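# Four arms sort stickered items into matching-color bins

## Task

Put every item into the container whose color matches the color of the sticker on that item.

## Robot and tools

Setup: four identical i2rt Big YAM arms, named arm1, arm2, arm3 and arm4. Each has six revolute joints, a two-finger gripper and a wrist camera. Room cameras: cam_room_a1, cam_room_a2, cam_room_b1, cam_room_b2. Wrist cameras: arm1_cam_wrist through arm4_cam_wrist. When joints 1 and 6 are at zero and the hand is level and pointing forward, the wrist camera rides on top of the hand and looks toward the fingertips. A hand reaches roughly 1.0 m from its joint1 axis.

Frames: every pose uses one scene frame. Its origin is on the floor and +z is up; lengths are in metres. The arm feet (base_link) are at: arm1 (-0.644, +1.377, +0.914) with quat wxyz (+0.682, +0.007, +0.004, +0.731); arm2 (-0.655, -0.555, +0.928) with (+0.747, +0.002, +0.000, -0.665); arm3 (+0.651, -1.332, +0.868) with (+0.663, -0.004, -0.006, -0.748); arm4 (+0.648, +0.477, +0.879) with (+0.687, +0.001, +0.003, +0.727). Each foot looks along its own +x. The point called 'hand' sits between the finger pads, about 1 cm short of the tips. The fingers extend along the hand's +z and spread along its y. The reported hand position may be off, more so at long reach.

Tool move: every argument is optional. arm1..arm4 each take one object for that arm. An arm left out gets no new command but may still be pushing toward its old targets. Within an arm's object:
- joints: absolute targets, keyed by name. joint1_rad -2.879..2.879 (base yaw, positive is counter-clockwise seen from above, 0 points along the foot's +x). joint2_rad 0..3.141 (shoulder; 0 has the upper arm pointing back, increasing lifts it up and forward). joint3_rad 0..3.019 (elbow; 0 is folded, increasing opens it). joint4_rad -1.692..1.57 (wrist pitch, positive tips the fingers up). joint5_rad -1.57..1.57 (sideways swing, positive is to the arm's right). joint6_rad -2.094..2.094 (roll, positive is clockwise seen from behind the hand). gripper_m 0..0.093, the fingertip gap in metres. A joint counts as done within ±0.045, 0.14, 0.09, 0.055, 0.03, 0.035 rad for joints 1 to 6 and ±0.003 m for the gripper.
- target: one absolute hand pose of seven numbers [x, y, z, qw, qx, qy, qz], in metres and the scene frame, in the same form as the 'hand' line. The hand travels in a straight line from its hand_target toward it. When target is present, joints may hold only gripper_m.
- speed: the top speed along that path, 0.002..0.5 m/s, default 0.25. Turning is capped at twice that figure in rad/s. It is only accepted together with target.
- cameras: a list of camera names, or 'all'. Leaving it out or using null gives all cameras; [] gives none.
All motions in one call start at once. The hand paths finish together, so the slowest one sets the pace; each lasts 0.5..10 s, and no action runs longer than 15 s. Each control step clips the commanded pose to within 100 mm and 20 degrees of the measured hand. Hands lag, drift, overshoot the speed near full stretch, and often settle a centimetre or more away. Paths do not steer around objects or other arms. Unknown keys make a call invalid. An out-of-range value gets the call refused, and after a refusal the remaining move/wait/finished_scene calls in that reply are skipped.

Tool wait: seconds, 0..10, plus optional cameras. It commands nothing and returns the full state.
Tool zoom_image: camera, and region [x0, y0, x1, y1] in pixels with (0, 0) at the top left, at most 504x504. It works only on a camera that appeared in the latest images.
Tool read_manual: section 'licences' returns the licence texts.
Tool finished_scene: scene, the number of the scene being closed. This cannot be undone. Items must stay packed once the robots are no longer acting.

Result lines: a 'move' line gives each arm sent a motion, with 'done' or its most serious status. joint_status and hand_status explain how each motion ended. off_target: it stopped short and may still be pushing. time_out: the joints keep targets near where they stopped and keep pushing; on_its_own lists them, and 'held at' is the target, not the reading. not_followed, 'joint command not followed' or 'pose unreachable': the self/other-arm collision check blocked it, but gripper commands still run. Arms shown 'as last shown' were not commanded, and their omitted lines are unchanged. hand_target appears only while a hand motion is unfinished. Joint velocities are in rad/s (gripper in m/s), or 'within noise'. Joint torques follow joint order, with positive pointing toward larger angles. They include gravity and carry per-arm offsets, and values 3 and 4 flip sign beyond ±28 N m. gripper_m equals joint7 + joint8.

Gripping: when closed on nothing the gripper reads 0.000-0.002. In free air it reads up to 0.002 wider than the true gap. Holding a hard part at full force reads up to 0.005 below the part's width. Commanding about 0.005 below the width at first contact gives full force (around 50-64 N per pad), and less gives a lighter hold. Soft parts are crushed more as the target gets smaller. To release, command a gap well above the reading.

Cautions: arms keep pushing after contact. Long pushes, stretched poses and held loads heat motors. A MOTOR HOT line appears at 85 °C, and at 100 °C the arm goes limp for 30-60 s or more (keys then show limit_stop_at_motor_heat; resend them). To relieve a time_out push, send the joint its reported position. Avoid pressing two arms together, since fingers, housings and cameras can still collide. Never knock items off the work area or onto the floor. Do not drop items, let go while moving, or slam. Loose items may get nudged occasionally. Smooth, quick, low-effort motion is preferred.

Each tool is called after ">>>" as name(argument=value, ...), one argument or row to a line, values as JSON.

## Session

>>> move(
)

Scene clock: 0.00 s.
Joint torques (N m): no reading
Motor temperatures (°C): arm1=[21 24 27 23 21 21 21] | arm2=[23 25 26 22 22 20 23] | arm3=[24 23 24 23 24 23 23] | arm4=[22 22 24 22 24 21 24]
Heat: arm1: hottest joint3_rad 27 °C; arm2: hottest joint3_rad 26 °C; arm3: hottest joint1_rad 24 °C; arm4: hottest joint3_rad 24 °C.
Joint velocities: within noise
arm1.joint_positions: joint1_rad=-0.168 joint2_rad=+0.560 joint3_rad=+1.361 joint4_rad=-1.410 joint5_rad=+0.240 joint6_rad=+0.692 gripper_m=+0.09396
arm1.joint_status: not commanded
arm1.hand: x=-0.5745 y=+1.5715 z=+1.4388 quat_wxyz=(-0.303, +0.280, -0.837, -0.359) (m; scene frame)
arm1.hand_target: x=-0.5746 y=+1.5689 z=+1.4515 quat_wxyz=(-0.308, +0.276, -0.832, -0.370) (m; scene frame)
arm1.hand_status: not commanded
arm2.joint_positions: joint1_rad=+0.198 joint2_rad=+0.483 joint3_rad=+1.641 joint4_rad=-1.210 joint5_rad=-0.086 joint6_rad=-0.484 gripper_m=+0.09396
arm2.joint_status: not commanded
arm2.hand: x=-0.6069 y=-0.6635 z=+1.6316 quat_wxyz=(-0.468, -0.246, -0.683, +0.505) (m; scene frame)
arm2.hand_target: x=-0.6088 y=-0.6576 z=+1.6378 quat_wxyz=(-0.472, -0.243, -0.677, +0.510) (m; scene frame)
arm2.hand_status: not commanded
arm3.joint_positions: joint1_rad=+0.130 joint2_rad=+0.645 joint3_rad=+1.695 joint4_rad=-1.138 joint5_rad=+0.075 joint6_rad=+0.392 gripper_m=+0.09396
arm3.joint_status: not commanded
arm3.hand: x=+0.6386 y=-1.5165 z=+1.5921 quat_wxyz=(-0.552, -0.621, -0.389, +0.398) (m; scene frame)
arm3.hand_target: x=+0.6385 y=-1.5116 z=+1.6003 quat_wxyz=(-0.558, -0.615, -0.384, +0.402) (m; scene frame)
arm3.hand_status: not commanded
arm4.joint_positions: joint1_rad=+0.147 joint2_rad=+0.437 joint3_rad=+1.709 joint4_rad=-1.566 joint5_rad=+0.245 joint6_rad=+0.670 gripper_m=+0.09396
arm4.joint_status: not commanded
arm4.hand: x=+0.6820 y=+0.5376 z=+1.5262 quat_wxyz=(-0.292, +0.355, -0.719, -0.522) (m; scene frame)
arm4.hand_target: x=+0.6829 y=+0.5336 z=+1.5313 quat_wxyz=(-0.294, +0.352, -0.714, -0.529) (m; scene frame)
arm4.hand_status: not commanded
pictures: arm1_cam_wrist, arm2_cam_wrist, arm3_cam_wrist, arm4_cam_wrist, cam_room_a1, cam_room_a2, cam_room_b1, cam_room_b2
Images, in order (width x height): arm1_cam_wrist 672x504, arm2_cam_wrist 672x504, arm3_cam_wrist 672x504, arm4_cam_wrist 672x504, cam_room_a1 672x504, cam_room_a2 672x504, cam_room_b1 672x504, cam_room_b2 672x504.

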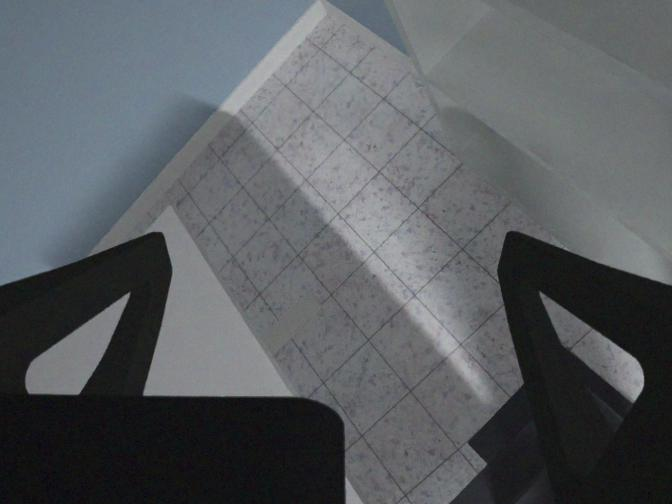

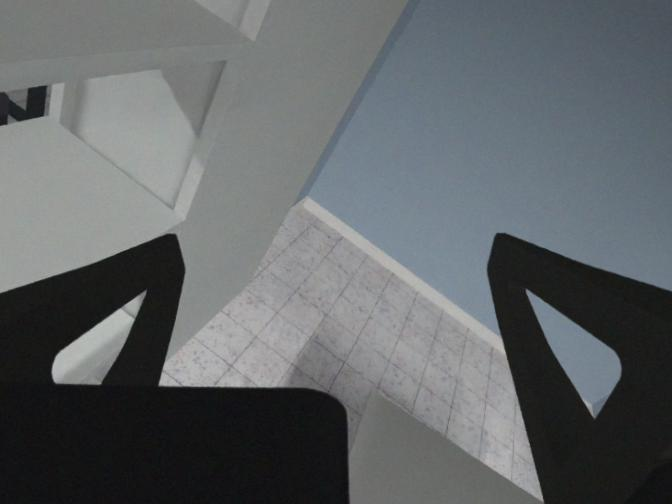

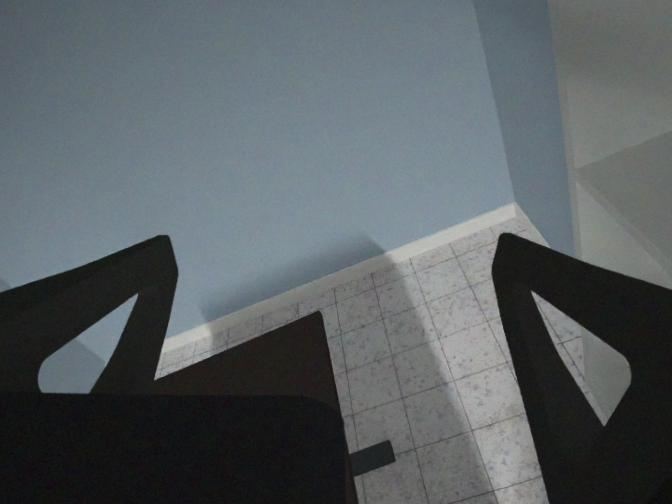

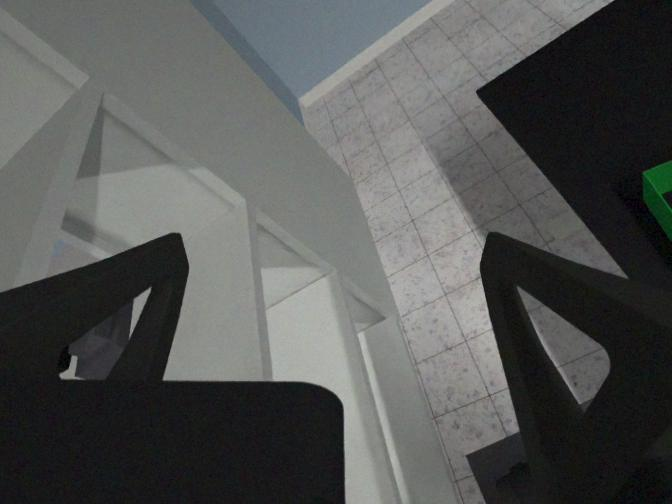

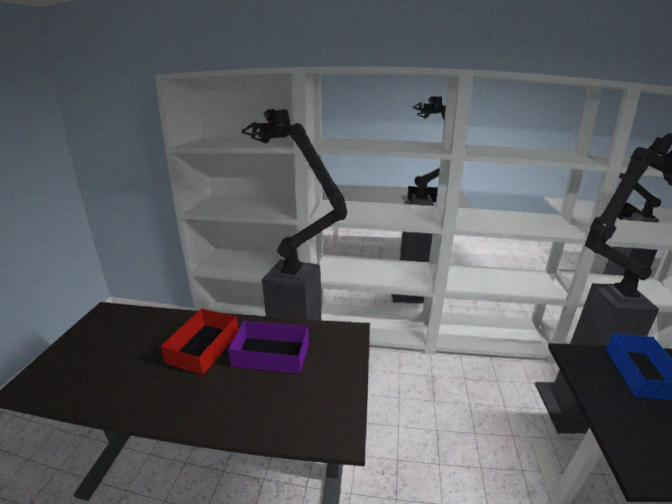

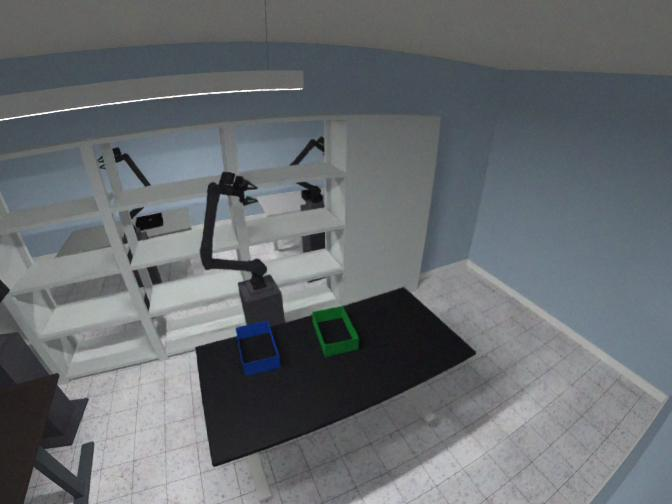

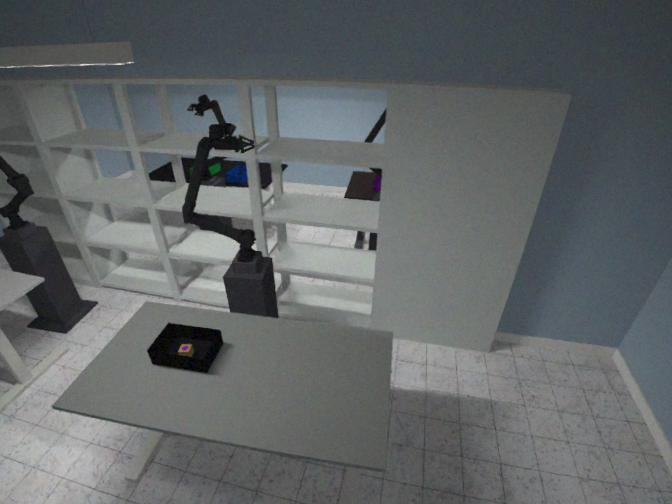

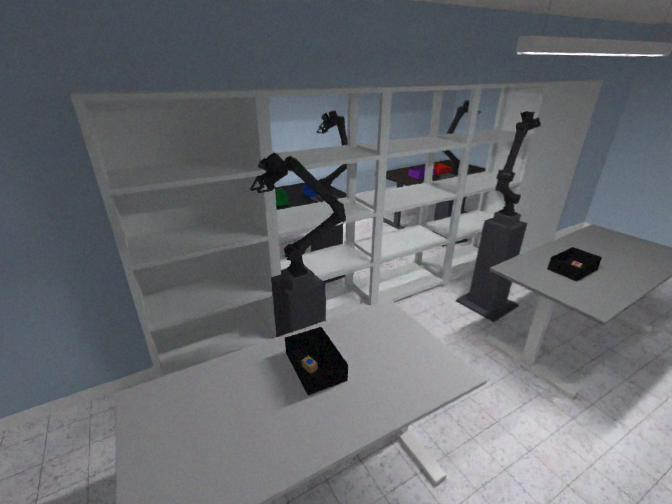

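>>> move(
  arm1={"joints":{"joint1_rad":1.6,"joint2_rad":1.25,"joint3_rad":1.75,"joint4_rad":-1.6,"joint5_rad":0,"joint6_rad":0}},
  arm2={"joints":{"joint1_rad":-1.75,"joint2_rad":1.25,"joint3_rad":1.75,"joint4_rad":-1.6,"joint5_rad":0,"joint6_rad":0}},
  arm3={"joints":{"joint1_rad":1.6,"joint2_rad":1.25,"joint3_rad":1.75,"joint4_rad":-1.6,"joint5_rad":0,"joint6_rad":0}},
  arm4={"joints":{"joint1_rad":-1.6,"joint2_rad":1.25,"joint3_rad":1.75,"joint4_rad":-1.6,"joint5_rad":0,"joint6_rad":0}},
  cameras=["arm1_cam_wrist","arm2_cam_wrist","arm3_cam_wrist","arm4_cam_wrist","cam_room_b1","cam_room_b2"],
)

>>> zoom_image(
  camera="arm1_cam_wrist",
  region=[168, 0, 504, 252],
)

>>> zoom_image(
  camera="arm2_cam_wrist",
  region=[168, 0, 504, 252],
)

Scene clock: 16.27 s.
Joint torques (N m): arm1=[-1.9 -5.95 12.62 0.9 0.11 -0.07] | arm2=[0.97 -10.52 11.74 1.07 -0.03 0.21] | arm3=[1.73 -8.59 10.25 0.64 0.12 -0.11] | arm4=[0.85 -9.52 10.43 0.35 0.09 -0.08]
move: arm1 done; arm2 done; arm3 done; arm4 done
arm1.joint_positions: joint1_rad=+1.599 joint2_rad=+1.252 joint3_rad=+1.722 joint4_rad=-1.590 joint5_rad=-0.002 joint6_rad=+0.008 gripper_m=+0.09399
arm1.joint_status: all done
arm1.hand: x=-1.0499 y=+1.3361 z=+1.3834 quat_wxyz=(+0.011, +0.972, +0.044, -0.231) (m; scene frame)
arm2.joint_positions: joint1_rad=-1.752 joint2_rad=+1.255 joint3_rad=+1.733 joint4_rad=-1.586 joint5_rad=+0.000 joint6_rad=-0.014 gripper_m=+0.09398
arm2.joint_status: all done
arm2.hand: x=-1.0727 y=-0.5293 z=+1.3948 quat_wxyz=(+0.011, -0.973, +0.024, +0.229) (m; scene frame)
arm3.joint_positions: joint1_rad=+1.594 joint2_rad=+1.241 joint3_rad=+1.730 joint4_rad=-1.594 joint5_rad=-0.002 joint6_rad=+0.007 gripper_m=+0.09398
arm3.joint_status: all done
arm3.hand: x=+1.0596 y=-1.3654 z=+1.3389 quat_wxyz=(-0.231, -0.049, -0.971, +0.016) (m; scene frame)
arm4.joint_positions: joint1_rad=-1.602 joint2_rad=+1.252 joint3_rad=+1.717 joint4_rad=-1.590 joint5_rad=+0.000 joint6_rad=+0.014 gripper_m=+0.09398
arm4.joint_status: all done
arm4.hand: x=+1.0648 y=+0.4890 z=+1.3383 quat_wxyz=(-0.219, +0.006, -0.976, -0.003) (m; scene frame)
pictures: arm1_cam_wrist, arm2_cam_wrist, arm3_cam_wrist, arm4_cam_wrist, cam_room_b1, cam_room_b2

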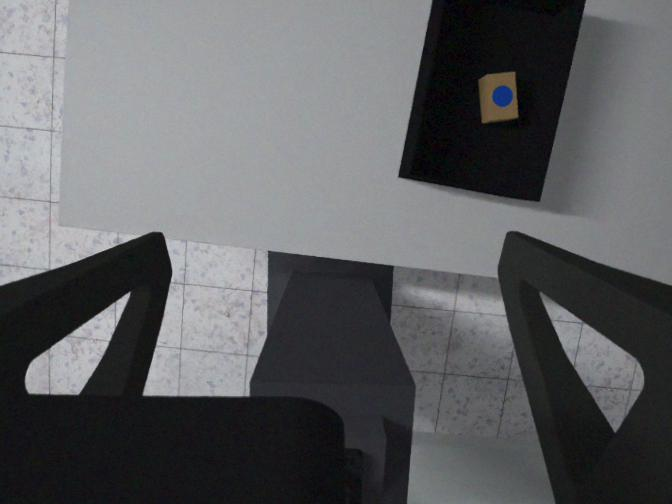

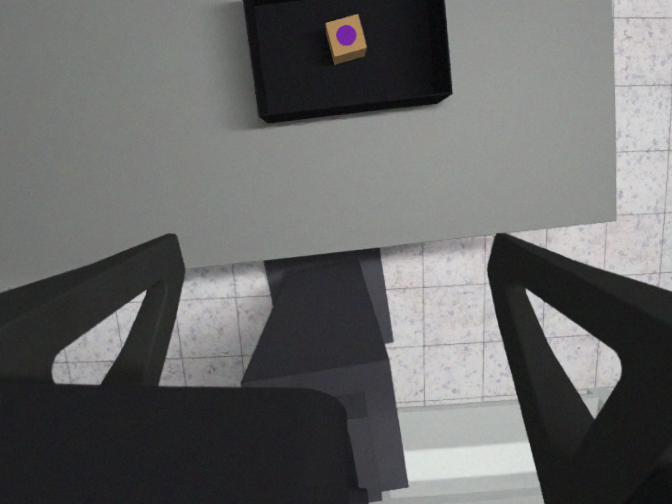

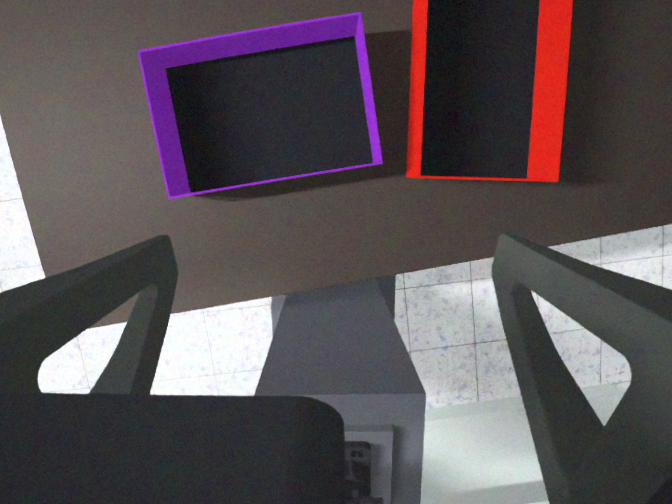

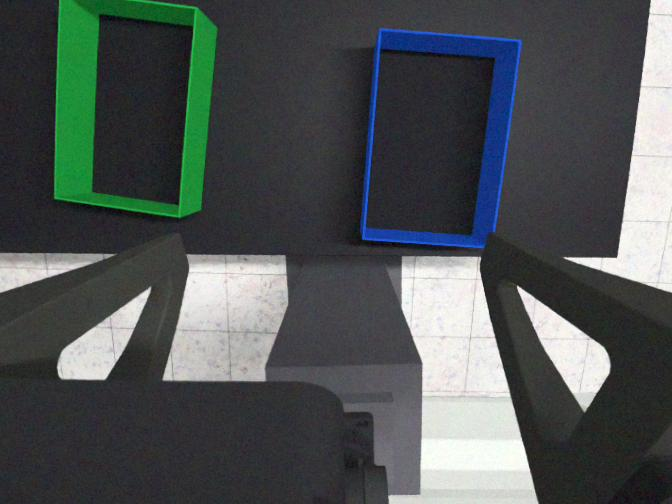

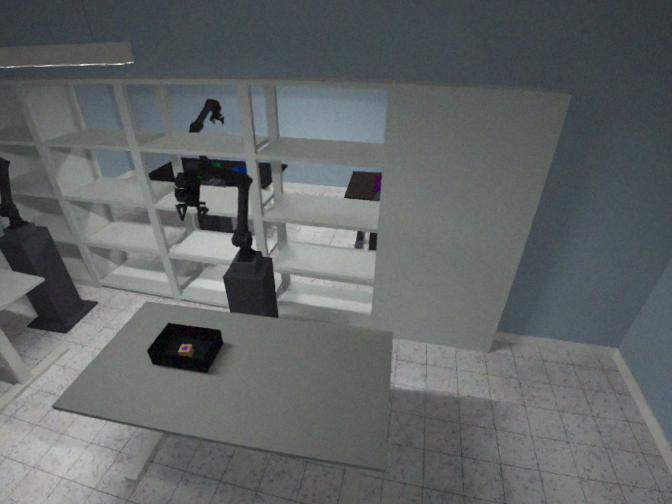

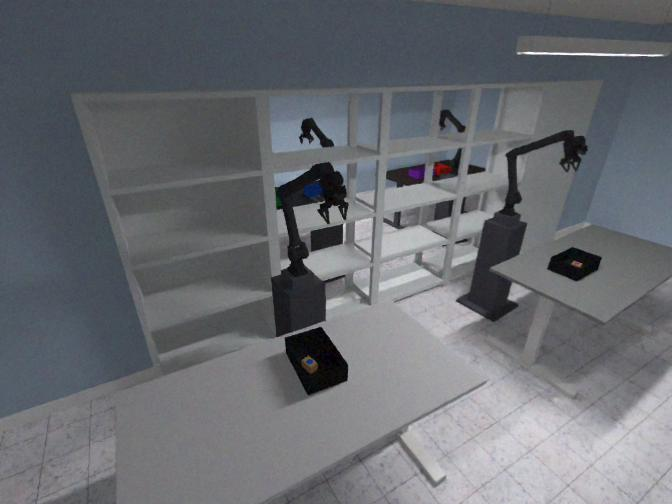

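Scaled by 1.500.

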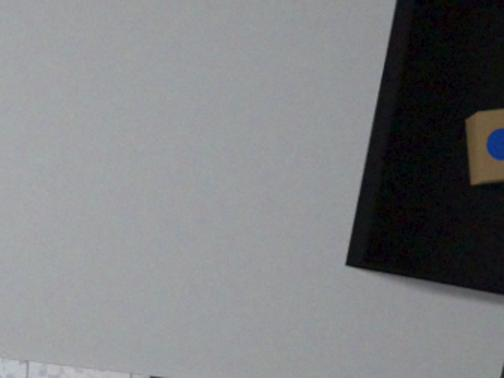

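Scaled by 1.500.

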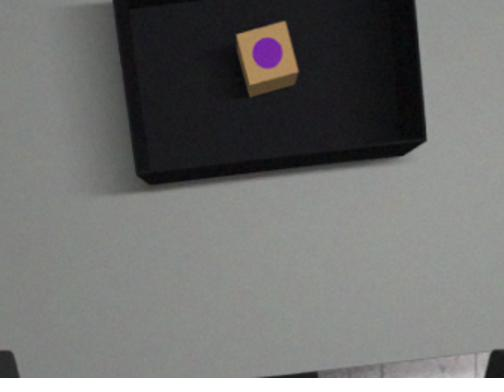

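>>> zoom_image(
  camera="arm1_cam_wrist",
  region=[380, 0, 604, 168],
)

Scaled by 2.250.

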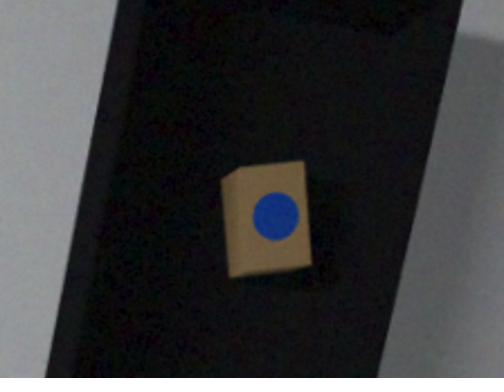

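>>> move(
  arm1={"target":[-1.225,1.555,0.95,-0.0151,-0.9810,-0.0859,0.1729],"speed":0.3},
  arm2={"target":[-1.32,-0.50,0.93,-0.0150,-0.9832,-0.0946,0.1557],"speed":0.3},
  arm3={"joints":{"joint1_rad":0.0,"joint2_rad":0.848,"joint3_rad":1.07,"joint4_rad":-1.12,"joint5_rad":0,"joint6_rad":0}},
  arm4={"joints":{"joint1_rad":0.9,"joint2_rad":0.848,"joint3_rad":1.07,"joint4_rad":-1.12,"joint5_rad":0,"joint6_rad":0}},
  cameras=["arm1_cam_wrist","arm2_cam_wrist"],
)

Scene clock: 62.23 s.
Joint torques (N m): arm1=[-1.85 -16.15 13.6 1.32 -0.19 -0.07] | arm2=[-0.15 -21.54 13.5 1.78 -0.29 -0.08] | arm3=[0.67 -5.01 9.99 1.83 0 -0.11] | arm4=[0.56 -5.3 10.15 1.51 0.09 -0.08]
Motor temperatures (°C): arm1=[21 24 33 23 21 21 21] | arm2=[23 25 31 22 22 20 23] | arm3=[24 23 28 23 24 23 23] | arm4=[22 22 33 22 24 21 24]
Heat: arm1: hottest joint3_rad 33 °C; arm2: hottest joint3_rad 31 °C; arm3: hottest joint3_rad 28 °C; arm4: hottest joint3_rad 33 °C.
move: arm1 off_target; arm2 off_target; arm3 done; arm4 done
arm1.joint_positions: joint1_rad=+1.162 joint2_rad=+1.927 joint3_rad=+1.300 joint4_rad=-0.732 joint5_rad=-0.165 joint6_rad=-0.484 gripper_m=+0.09399
arm1.hand: x=-1.1977 y=+1.5437 z=+0.9226 quat_wxyz=(+0.031, +0.987, +0.080, -0.137) (m; scene frame)
arm1.hand_target: x=-1.2231 y=+1.5545 z=+0.9510 quat_wxyz=(+0.015, +0.981, +0.086, -0.173) (m; scene frame)
arm1.hand_status: off_target (0.040 m and 4.6 deg from the pose sent, 0.516 m and 8.3 deg at the start)
arm2.joint_positions: joint1_rad=-1.785 joint2_rad=+2.061 joint3_rad=+1.491 joint4_rad=-0.752 joint5_rad=-0.090 joint6_rad=-0.269 gripper_m=+0.09398
arm2.hand: x=-1.2953 y=-0.5079 z=+0.9159 quat_wxyz=(-0.020, -0.987, -0.091, +0.129) (m; scene frame)
arm2.hand_target: x=-1.3186 y=-0.4999 z=+0.9308 quat_wxyz=(-0.015, -0.983, -0.095, +0.156) (m; scene frame)
arm2.hand_status: off_target (0.030 m and 3.2 deg from the pose sent, 0.527 m and 16.3 deg at the start)
arm3.joint_positions: joint1_rad=+0.009 joint2_rad=+0.857 joint3_rad=+1.064 joint4_rad=-1.134 joint5_rad=+0.001 joint6_rad=+0.006 gripper_m=+0.09399
arm3.joint_status: all done
arm3.hand: x=+0.6112 y=-1.6713 z=+1.2151 quat_wxyz=(-0.217, -0.708, -0.628, +0.239) (m; scene frame)
arm4.joint_positions: joint1_rad=+0.899 joint2_rad=+0.860 joint3_rad=+1.054 joint4_rad=-1.133 joint5_rad=+0.001 joint6_rad=+0.013 gripper_m=+0.09401
arm4.joint_status: all done
arm4.hand: x=+0.3670 y=+0.6787 z=+1.2165 quat_wxyz=(-0.090, +0.904, -0.294, -0.298) (m; scene frame)
pictures: arm1_cam_wrist, arm2_cam_wrist

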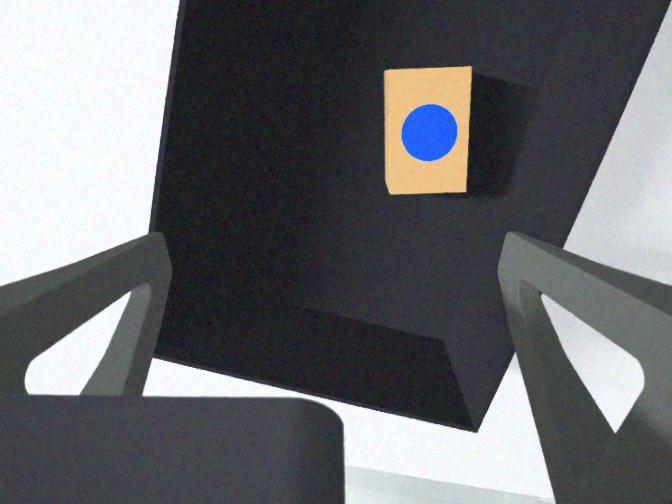

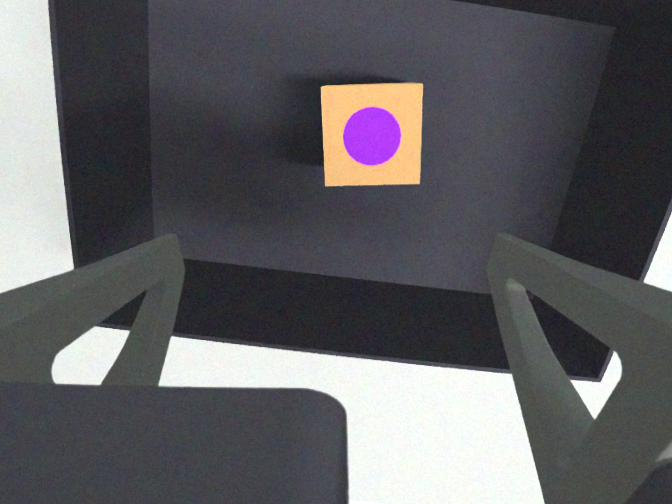

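>>> move(
  arm1={"target":[-1.238,1.597,0.845,-0.0151,-0.9810,-0.0859,0.1729],"joints":{"gripper_m":0.074},"speed":0.2},
  arm2={"target":[-1.328,-0.488,0.83,-0.0150,-0.9832,-0.0946,0.1557],"speed":0.2},
  arm3={"joints":{"joint1_rad":-1.99}},
  cameras=["arm1_cam_wrist","arm2_cam_wrist"],
)

Scene clock: 81.03 s.
Joint torques (N m): arm1=[-2.02 -17.03 12.11 1.31 -0.21 -0.05] | arm2=[-0.03 -22.24 12.22 1.87 -0.3 -0.08] | arm3=[0.67 -5.42 9.99 1.65 0 -0.11] | arm4=[0.85 -4.95 10.29 1.58 0.06 -0.1]
move: arm1 off_target; arm2 off_target; arm3 done
arm1.joint_positions: joint1_rad=+1.102 joint2_rad=+2.141 joint3_rad=+1.346 joint4_rad=-0.562 joint5_rad=-0.182 joint6_rad=-0.543 gripper_m=+0.07406
arm1.joint_status: all done
arm1.hand: x=-1.2120 y=+1.5842 z=+0.8260 quat_wxyz=(+0.030, +0.986, +0.081, -0.143) (m; scene frame)
arm1.hand_target: x=-1.2367 y=+1.5966 z=+0.8462 quat_wxyz=(+0.015, +0.981, +0.086, -0.173) (m; scene frame)
arm1.hand_status: off_target (0.035 m and 3.9 deg from the pose sent, 0.102 m and 4.6 deg at the start)
arm2.joint_positions: joint1_rad=-1.803 joint2_rad=+2.231 joint3_rad=+1.494 joint4_rad=-0.583 joint5_rad=-0.095 joint6_rad=-0.285 gripper_m=+0.09398
arm2.hand: x=-1.3038 y=-0.4957 z=+0.8210 quat_wxyz=(-0.020, -0.987, -0.090, +0.131) (m; scene frame)
arm2.hand_target: x=-1.3268 y=-0.4880 z=+0.8309 quat_wxyz=(-0.015, -0.983, -0.094, +0.156) (m; scene frame)
arm2.hand_status: off_target (0.027 m and 3.0 deg from the pose sent, 0.094 m and 3.2 deg at the start)
arm3.joint_positions: joint1_rad=-1.981 joint2_rad=+0.857 joint3_rad=+1.064 joint4_rad=-1.131 joint5_rad=+0.000 joint6_rad=+0.005 gripper_m=+0.09401
arm3.joint_status: all done
arm3.hand: x=+0.3514 y=-1.1508 z=+1.2080 quat_wxyz=(+0.076, -0.915, +0.253, +0.304) (m; scene frame)
arm4: as last shown
pictures: arm1_cam_wrist, arm2_cam_wrist

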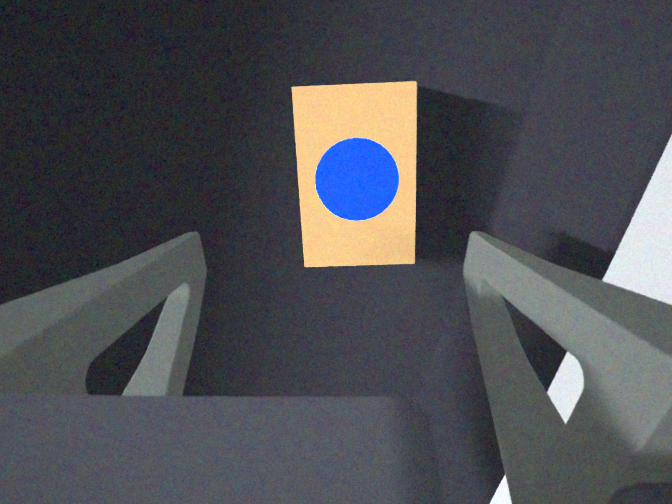

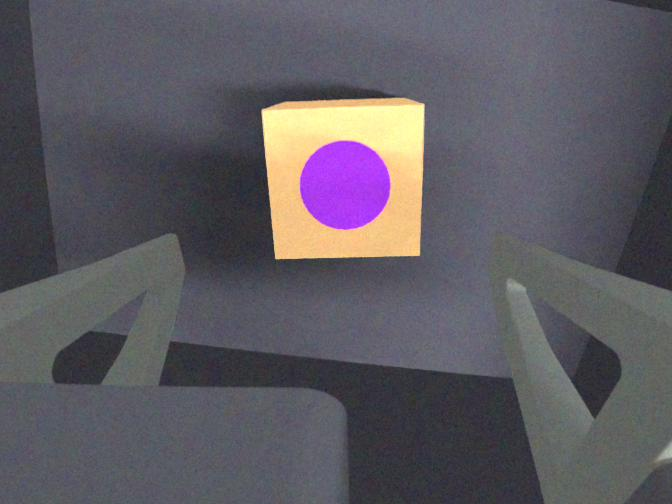

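>>> move(
  arm1={"target":[-1.242,1.603,0.780,-0.0151,-0.9810,-0.0859,0.1729],"speed":0.15},
  arm2={"target":[-1.332,-0.487,0.769,-0.0150,-0.9832,-0.0946,0.1557],"speed":0.15},
  cameras=["arm1_cam_wrist","arm2_cam_wrist"],
)

Scene clock: 88.87 s.
Joint torques (N m): arm1=[-2.2 -16.79 11.32 1.37 -0.12 -0.08] | arm2=[-0.15 -22.36 11.43 1.95 -0.28 -0.08] | arm3=[0.73 -5.25 9.96 1.69 0 -0.1] | arm4=[0.73 -5.48 10.15 1.44 0.07 -0.07]
move: arm1 off_target; arm2 off_target
arm1.joint_positions: joint1_rad=+1.100 joint2_rad=+2.266 joint3_rad=+1.370 joint4_rad=-0.457 joint5_rad=-0.186 joint6_rad=-0.550 gripper_m=+0.07404
arm1.hand: x=-1.2178 y=+1.5864 z=+0.7661 quat_wxyz=(+0.030, +0.985, +0.084, -0.146) (m; scene frame)
arm1.hand_target: x=-1.2408 y=+1.6028 z=+0.7813 quat_wxyz=(+0.015, +0.981, +0.086, -0.173) (m; scene frame)
arm1.hand_status: off_target (0.033 m and 3.6 deg from the pose sent, 0.058 m and 3.9 deg at the start)
arm2.joint_positions: joint1_rad=-1.803 joint2_rad=+2.343 joint3_rad=+1.524 joint4_rad=-0.493 joint5_rad=-0.096 joint6_rad=-0.286 gripper_m=+0.09398
arm2.hand: x=-1.3103 y=-0.4948 z=+0.7654 quat_wxyz=(-0.019, -0.987, -0.091, +0.134) (m; scene frame)
arm2.hand_target: x=-1.3309 y=-0.4870 z=+0.7697 quat_wxyz=(-0.015, -0.983, -0.095, +0.156) (m; scene frame)
arm2.hand_status: off_target (0.023 m and 2.6 deg from the pose sent, 0.060 m and 3.0 deg at the start)
arm3, arm4: as last shown
pictures: arm1_cam_wrist, arm2_cam_wrist

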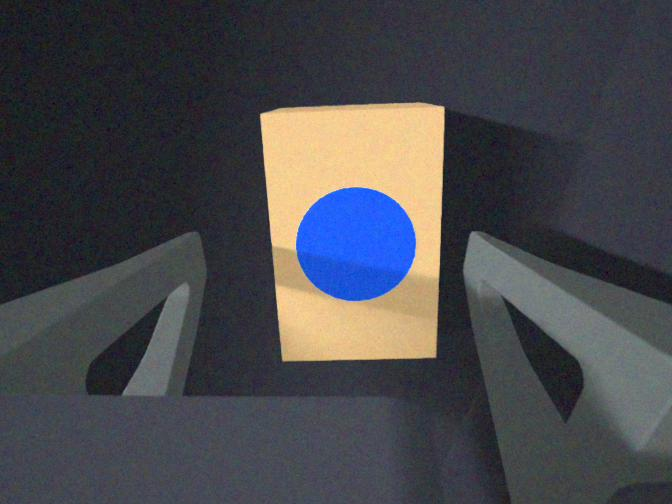

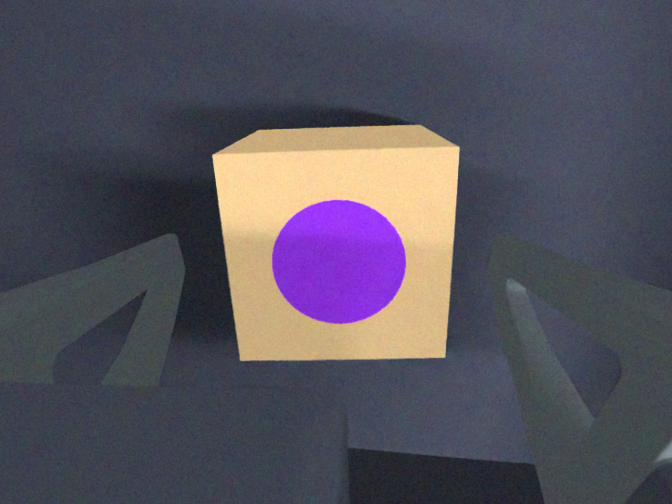

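>>> move(
  arm1={"joints":{"gripper_m":0.030}},
  arm2={"joints":{"gripper_m":0.040}},
  cameras=["arm1_cam_wrist","arm2_cam_wrist"],
)

Scene clock: 98.63 s.
Joint torques (N m): arm1=[-2.08 -17.03 11.14 1.31 -0.13 -0.05] | arm2=[-0.09 -22.12 11.32 1.95 -0.25 -0.07] | arm3=[0.73 -5.3 9.96 1.68 0.01 -0.11] | arm4=[1.08 -5.48 10.14 1.51 0.09 -0.09]
move: arm1 off_target; arm2 off_target
arm1.joint_positions: joint1_rad=+1.100 joint2_rad=+2.266 joint3_rad=+1.370 joint4_rad=-0.456 joint5_rad=-0.186 joint6_rad=-0.550 gripper_m=+0.04127
arm1.joint_status: gripper_m off_target (ended at +0.04130, target +0.03000)
arm1.hand: x=-1.2178 y=+1.5864 z=+0.7661 quat_wxyz=(+0.030, +0.985, +0.084, -0.147) (m; scene frame)
arm2.joint_positions: joint1_rad=-1.803 joint2_rad=+2.343 joint3_rad=+1.525 joint4_rad=-0.493 joint5_rad=-0.096 joint6_rad=-0.288 gripper_m=+0.05305
arm2.joint_status: gripper_m off_target (ended at +0.05308, target +0.04000)
arm2.hand: x=-1.3110 y=-0.4949 z=+0.7658 quat_wxyz=(-0.019, -0.986, -0.092, +0.135) (m; scene frame)
arm3, arm4: as last shown
pictures: arm1_cam_wrist, arm2_cam_wrist

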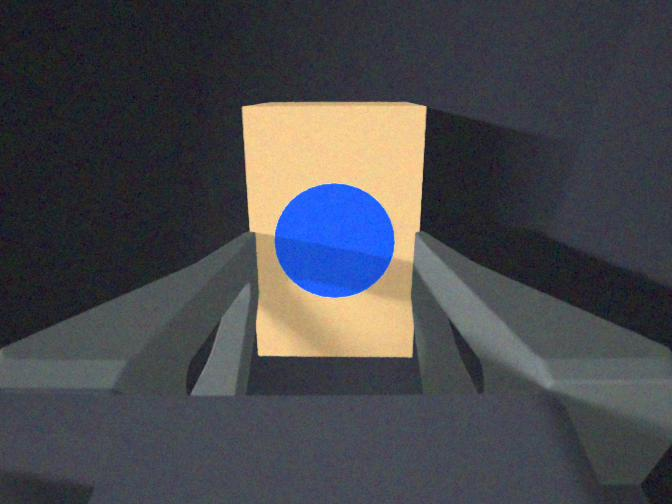

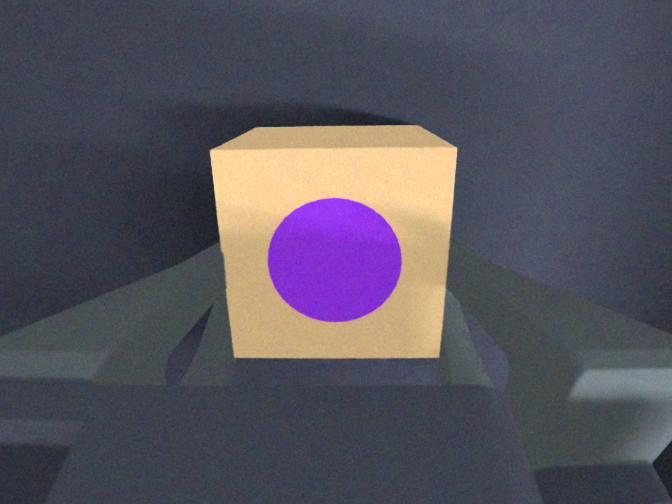

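>>> move(
  arm1={"target":[-1.21,1.585,1.08,-0.0151,-0.9810,-0.0859,0.1729],"speed":0.3},
  arm2={"target":[-1.30,-0.49,1.08,-0.0150,-0.9832,-0.0946,0.1557],"speed":0.3},
  cameras=["arm1_cam_wrist","arm2_cam_wrist"],
)

>>> move(
  arm1={"joints":{"joint1_rad":0.0,"joint2_rad":1.083,"joint3_rad":1.0,"joint4_rad":-1.148,"joint5_rad":0,"joint6_rad":0}},
  arm2={"joints":{"joint1_rad":-0.2,"joint2_rad":1.101,"joint3_rad":0.992,"joint4_rad":-1.148,"joint5_rad":0,"joint6_rad":0}},
  cameras=[],
)

>>> move(
  arm1={"joints":{"joint1_rad":-2.24}},
  arm2={"joints":{"joint1_rad":0.921}},
  cameras=["arm1_cam_wrist","arm2_cam_wrist","arm3_cam_wrist"],
)

Scene clock: 124.17 s.
Joint torques (N m): arm1=[-1.49 -13.92 14.91 0.51 -0.08 0.03] | arm2=[-0.15 -20.78 14.72 0.73 -0.29 -0.09] | arm3=[0.73 -5.36 9.96 1.68 0.02 -0.1] | arm4=[0.91 -5.13 10.19 1.43 0.07 -0.07]
move: arm1 off_target; arm2 off_target
arm1.joint_positions: joint1_rad=+1.100 joint2_rad=+1.781 joint3_rad=+1.477 joint4_rad=-1.024 joint5_rad=-0.185 joint6_rad=-0.550 gripper_m=+0.04127
arm1.hand: x=-1.1970 y=+1.5790 z=+1.0595 quat_wxyz=(+0.024, +0.984, +0.085, -0.157) (m; scene frame)
arm1.hand_target: x=-1.2091 y=+1.5847 z=+1.0800 quat_wxyz=(+0.015, +0.981, +0.086, -0.173) (m; scene frame)
arm1.hand_status: off_target (0.025 m and 2.2 deg from the pose sent, 0.314 m and 3.5 deg at the start)
arm2.joint_positions: joint1_rad=-1.805 joint2_rad=+1.876 joint3_rad=+1.609 joint4_rad=-1.036 joint5_rad=-0.096 joint6_rad=-0.288 gripper_m=+0.05305
arm2.hand: x=-1.2866 y=-0.4975 z=+1.0612 quat_wxyz=(-0.018, -0.986, -0.091, +0.139) (m; scene frame)
arm2.hand_target: x=-1.2991 y=-0.4901 z=+1.0801 quat_wxyz=(-0.015, -0.983, -0.095, +0.156) (m; scene frame)
arm2.hand_status: off_target (0.024 m and 2.0 deg from the pose sent, 0.314 m and 2.5 deg at the start)
arm3, arm4: as last shown
pictures: arm1_cam_wrist, arm2_cam_wrist

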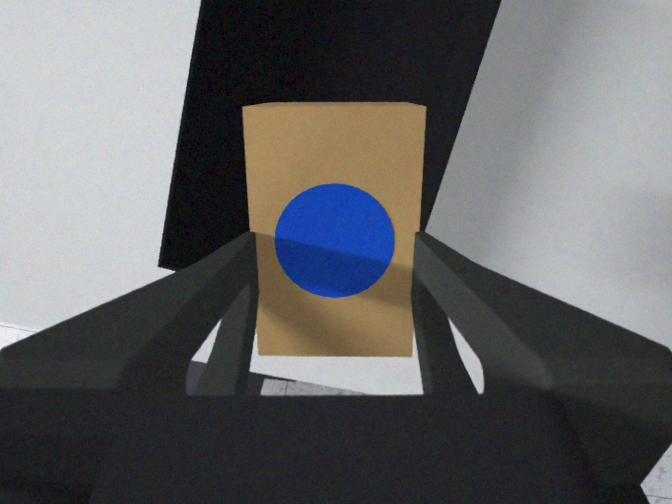

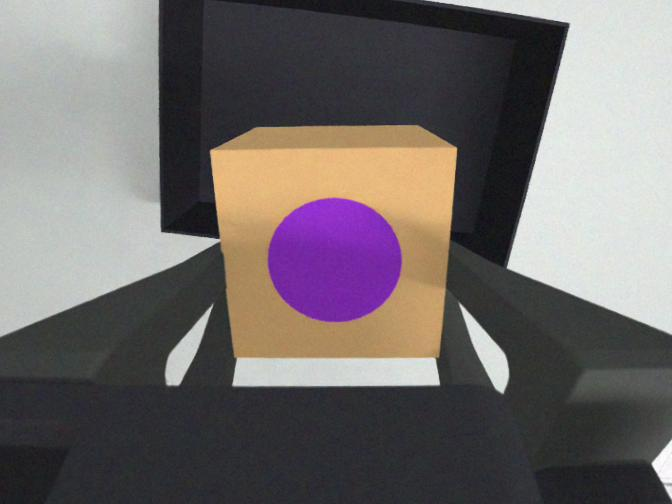

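Scene clock: 126.03 s.
Joint torques (N m): arm1=[-1.79 -4.54 11.47 0.57 -0.06 0.16] | arm2=[0.67 -9.47 9.98 0.88 0.1 0.21] | arm3=[0.73 -5.25 9.98 1.68 0.01 -0.11] | arm4=[0.67 -5.25 10.29 1.44 0.09 -0.09]
move: arm1 done; arm2 done
arm1.joint_positions: joint1_rad=+0.002 joint2_rad=+1.082 joint3_rad=+0.998 joint4_rad=-1.139 joint5_rad=+0.002 joint6_rad=-0.009 gripper_m=+0.04128
arm1.joint_status: all done
arm1.hand: x=-0.6653 y=+1.7441 z=+1.1489 quat_wxyz=(-0.115, +0.722, -0.669, -0.132) (m; scene frame)
arm2.joint_positions: joint1_rad=-0.199 joint2_rad=+1.109 joint3_rad=+1.005 joint4_rad=-1.136 joint5_rad=-0.003 joint6_rad=-0.015 gripper_m=+0.05303
arm2.joint_status: all done
arm2.hand: x=-0.6859 y=-0.9284 z=+1.1544 quat_wxyz=(-0.111, -0.720, -0.674, +0.119) (m; scene frame)
arm3: as last shown
arm4.joint_positions: joint1_rad=+0.899 joint2_rad=+0.860 joint3_rad=+1.054 joint4_rad=-1.133 joint5_rad=+0.000 joint6_rad=+0.013 gripper_m=+0.09401
arm4.hand: x=+0.3670 y=+0.6786 z=+1.2165 quat_wxyz=(-0.090, +0.904, -0.294, -0.298) (m; scene frame)
pictures: none

Scene clock: 130.53 s.
Joint torques (N m): arm1=[-21.83 -3.43 12.12 1.29 2.35 4.26] | arm2=[0.67 -9.35 9.98 0.92 0 0.2] | arm3=[0.62 -5.36 9.96 1.69 0 -0.1] | arm4=[0.91 -4.95 10.1 1.46 0.09 -0.07]
move: arm1 time_out; arm2 done
arm1.joint_positions: joint1_rad=-1.682 joint2_rad=+1.067 joint3_rad=+0.988 joint4_rad=-1.156 joint5_rad=-0.062 joint6_rad=-0.536 gripper_m=+0.04129
arm1.joint_status: joint1_rad time_out (moved -1.684 of -2.242)
arm1.on_its_own: joint1_rad reads -1.682 and still pushes toward -1.918 since a time_out (your -2.240 is given up); joint5_rad reads -0.062 and still pushes toward +0.000 since a time_out; joint6_rad reads -0.536 and still pushes toward -0.133 since a time_out (your +0.000 is given up)
arm1.hand: x=-0.2796 y=+1.3714 z=+1.1414 quat_wxyz=(-0.162, +0.246, -0.956, +0.015) (m; scene frame)
arm2.joint_positions: joint1_rad=+0.921 joint2_rad=+1.109 joint3_rad=+1.005 joint4_rad=-1.136 joint5_rad=-0.001 joint6_rad=-0.013 gripper_m=+0.05300
arm2.joint_status: all done
arm2.hand: x=-0.3339 y=-0.7461 z=+1.1556 quat_wxyz=(-0.159, -0.254, -0.953, +0.042) (m; scene frame)
arm3: as last shown
arm4.joint_positions: joint1_rad=+0.899 joint2_rad=+0.860 joint3_rad=+1.054 joint4_rad=-1.133 joint5_rad=+0.001 joint6_rad=+0.013 gripper_m=+0.09401
arm4.hand: x=+0.3670 y=+0.6787 z=+1.2165 quat_wxyz=(-0.090, +0.904, -0.294, -0.298) (m; scene frame)
pictures: arm1_cam_wrist, arm2_cam_wrist, arm3_cam_wrist

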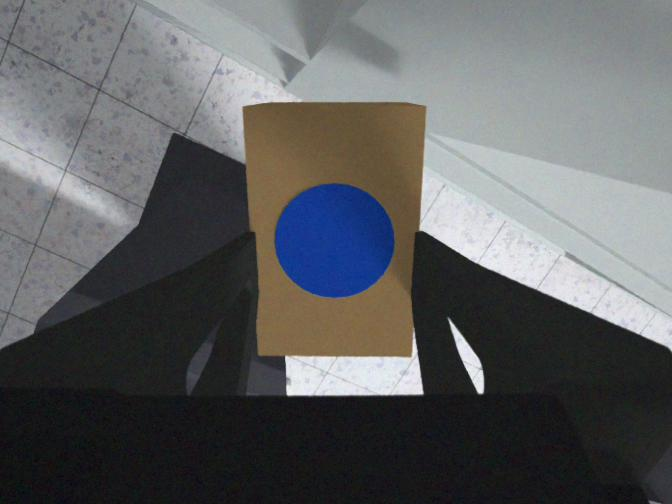

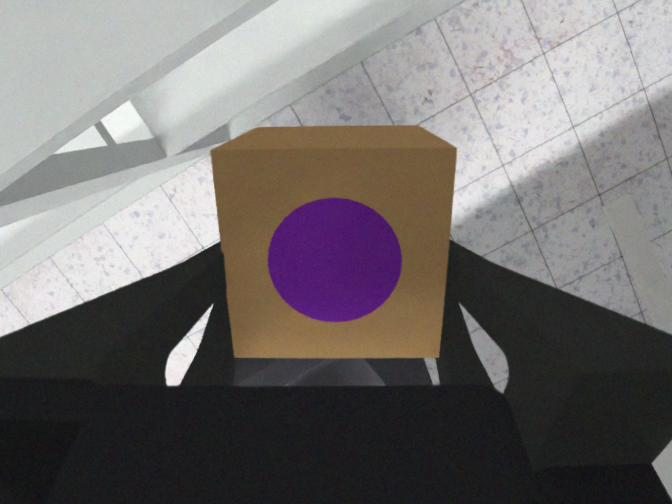

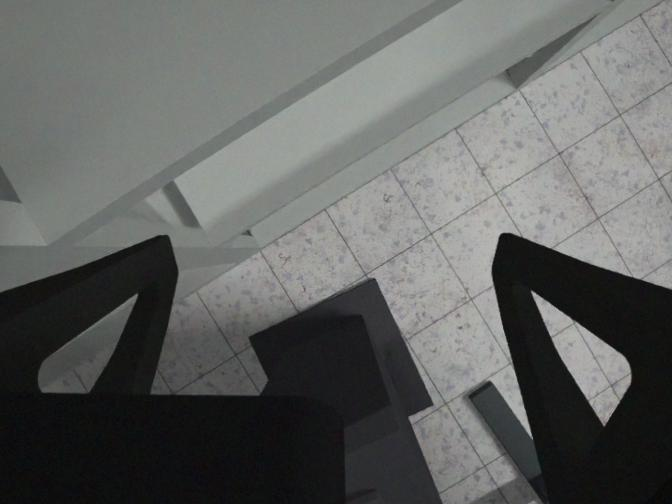

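>>> move(
  arm1={"joints":{"joint1_rad":-1.45,"joint2_rad":1.06,"joint3_rad":0.99,"joint4_rad":-1.15,"joint5_rad":0,"joint6_rad":0}},
  cameras=[],
)

>>> move(
  arm1={"joints":{"joint1_rad":-1.45,"joint2_rad":0.817,"joint3_rad":0.859,"joint4_rad":-1.274,"joint5_rad":0,"joint6_rad":0}},
  arm2={"target":[0.008,-0.949,1.105,0.1343,0.2613,0.9552,-0.0367],"speed":0.25},
  cameras=["arm1_cam_wrist","arm2_cam_wrist"],
)

>>> move(
  arm1={"joints":{"joint1_rad":-2.24}},
  cameras=["arm1_cam_wrist","arm2_cam_wrist","arm3_cam_wrist","cam_room_b2"],
)

Scene clock: 142.30 s.
Joint torques (N m): arm1=[-2.37 -3.49 13.14 1.66 0.04 0.16] | arm2=[0.79 -9.23 9.99 0.9 0.01 0.2] | arm3=[0.73 -5.25 9.98 1.66 0 -0.11] | arm4=[0.79 -5.83 10.17 1.52 0.06 -0.06]
Motor temperatures (°C): arm1=[22 26 33 23 25 30 22] | arm2=[23 26 33 22 22 20 24] | arm3=[24 23 29 23 24 23 23] | arm4=[22 22 34 22 24 21 24]
move: arm1 done
arm1.joint_positions: joint1_rad=-1.445 joint2_rad=+1.056 joint3_rad=+0.967 joint4_rad=-1.167 joint5_rad=-0.001 joint6_rad=-0.009 gripper_m=+0.04130
arm1.joint_status: all done
arm1.hand: x=-0.2959 y=+1.4441 z=+1.1343 quat_wxyz=(-0.148, +0.100, -0.984, -0.017) (m; scene frame)
arm2, arm3, arm4: as last shown
pictures: none

Scene clock: 144.90 s.
Joint torques (N m): arm1=[-2.02 0.62 12.51 0.57 0.05 0.11] | arm2=[0.79 -24.47 16.42 0.72 0.14 0.2] | arm3=[0.73 -5.19 9.98 1.69 0 -0.11] | arm4=[1.14 -6.01 10.1 1.55 0.07 -0.07]
move: arm1 done; arm2 off_target
arm1.joint_positions: joint1_rad=-1.445 joint2_rad=+0.810 joint3_rad=+0.844 joint4_rad=-1.267 joint5_rad=-0.001 joint6_rad=-0.009 gripper_m=+0.04130
arm1.joint_status: all done
arm1.hand: x=-0.3721 y=+1.4291 z=+1.1427 quat_wxyz=(-0.160, +0.099, -0.982, -0.018) (m; scene frame)
arm2.joint_positions: joint1_rad=+0.921 joint2_rad=+2.265 joint3_rad=+2.335 joint4_rad=-1.387 joint5_rad=+0.000 joint6_rad=-0.013 gripper_m=+0.05300
arm2.hand: x=-0.0019 y=-0.9418 z=+1.0948 quat_wxyz=(-0.122, -0.255, -0.959, +0.032) (m; scene frame)
arm2.hand_target: x=+0.0072 y=-0.9485 z=+1.1050 quat_wxyz=(-0.136, -0.261, -0.955, +0.037) (m; scene frame)
arm2.hand_status: off_target (0.016 m and 1.7 deg from the pose sent, 0.401 m and 3.1 deg at the start)
arm3: as last shown
arm4.joint_positions: joint1_rad=+0.899 joint2_rad=+0.860 joint3_rad=+1.054 joint4_rad=-1.133 joint5_rad=+0.000 joint6_rad=+0.013 gripper_m=+0.09401
arm4.hand: x=+0.3670 y=+0.6786 z=+1.2165 quat_wxyz=(-0.090, +0.904, -0.294, -0.298) (m; scene frame)
pictures: arm1_cam_wrist, arm2_cam_wrist

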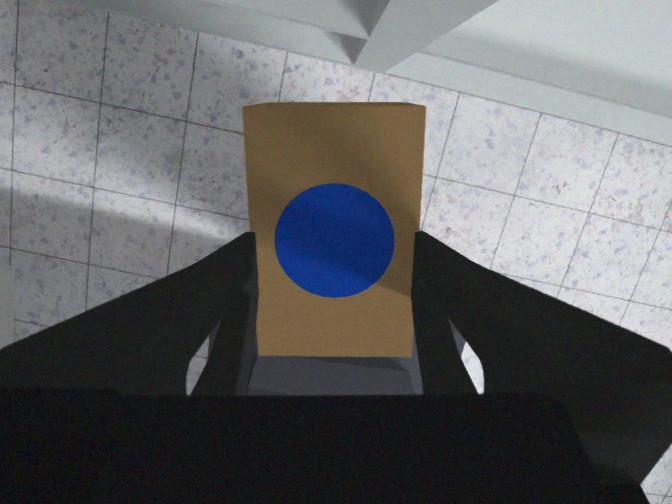

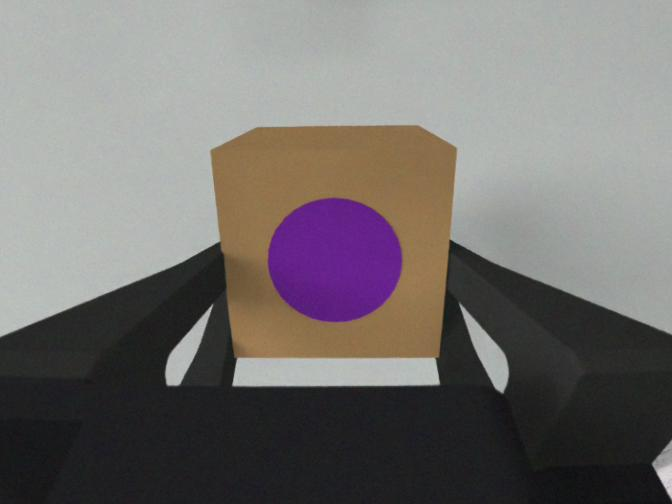

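Scene clock: 146.33 s.
Joint torques (N m): arm1=[-2.08 0.32 12.56 0.57 -0.02 0.11] | arm2=[0.85 -24.59 16.39 0.75 0.14 0.2] | arm3=[0.67 -5.42 10.02 1.66 0.01 -0.1] | arm4=[0.62 -5.36 10.19 1.51 0.06 -0.07]
move: arm1 done
arm1.joint_positions: joint1_rad=-2.235 joint2_rad=+0.810 joint3_rad=+0.844 joint4_rad=-1.267 joint5_rad=+0.001 joint6_rad=-0.007 gripper_m=+0.04130
arm1.joint_status: all done
arm1.hand: x=-0.4143 y=+1.2231 z=+1.1428 quat_wxyz=(-0.153, -0.285, -0.945, +0.051) (m; scene frame)
arm2: as last shown
arm2.hand: x=-0.0019 y=-0.9417 z=+1.0948 quat_wxyz=(-0.122, -0.255, -0.959, +0.032) (m; scene frame)
arm3.joint_positions: joint1_rad=-1.981 joint2_rad=+0.857 joint3_rad=+1.064 joint4_rad=-1.131 joint5_rad=+0.000 joint6_rad=+0.005 gripper_m=+0.09401
arm3.hand: x=+0.3514 y=-1.1508 z=+1.2080 quat_wxyz=(+0.076, -0.915, +0.253, +0.304) (m; scene frame)
arm4.joint_positions: joint1_rad=+0.899 joint2_rad=+0.860 joint3_rad=+1.054 joint4_rad=-1.133 joint5_rad=+0.001 joint6_rad=+0.013 gripper_m=+0.09401
arm4.hand: x=+0.3670 y=+0.6787 z=+1.2165 quat_wxyz=(-0.090, +0.904, -0.294, -0.298) (m; scene frame)
pictures: arm1_cam_wrist, arm2_cam_wrist, arm3_cam_wrist, cam_room_b2

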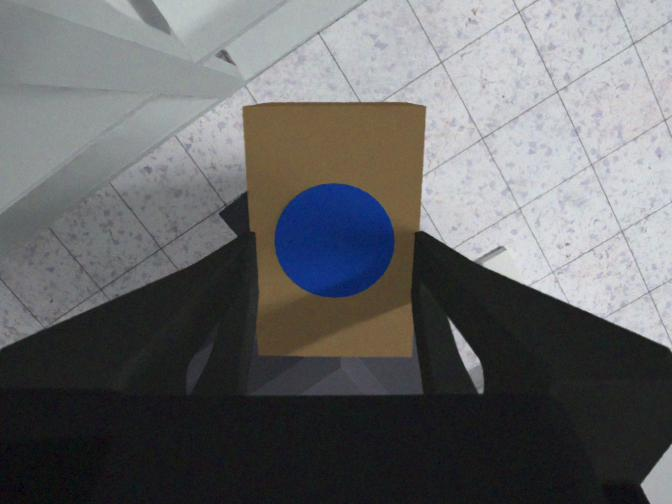

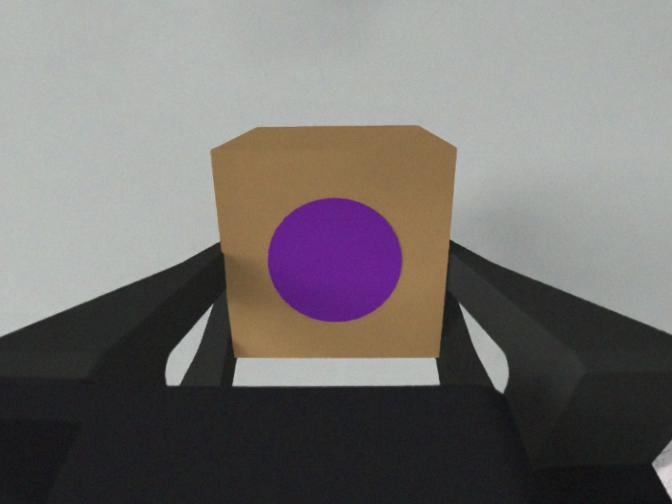

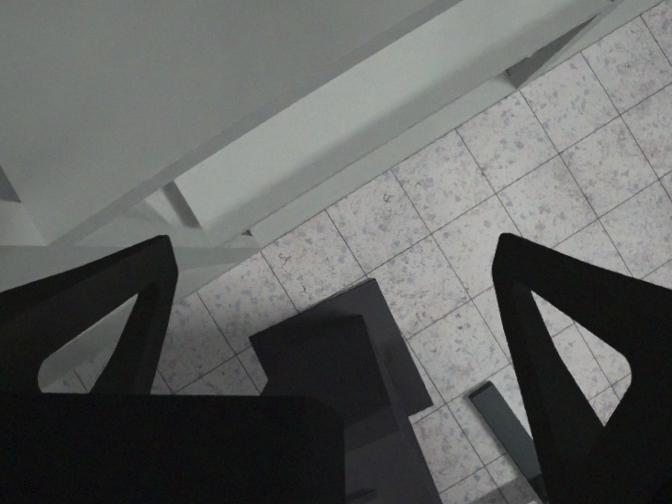

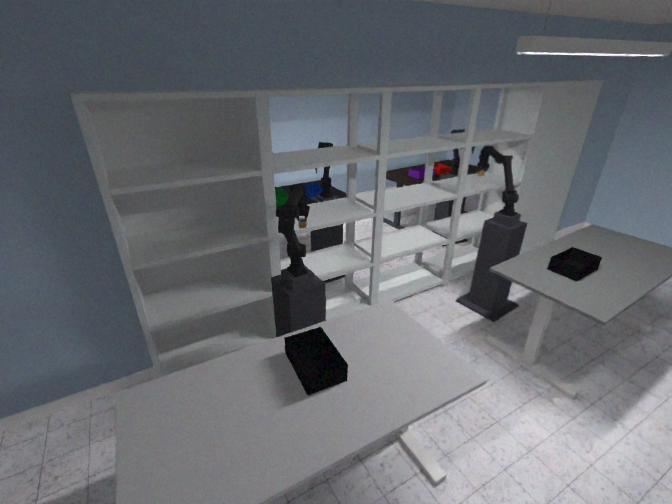

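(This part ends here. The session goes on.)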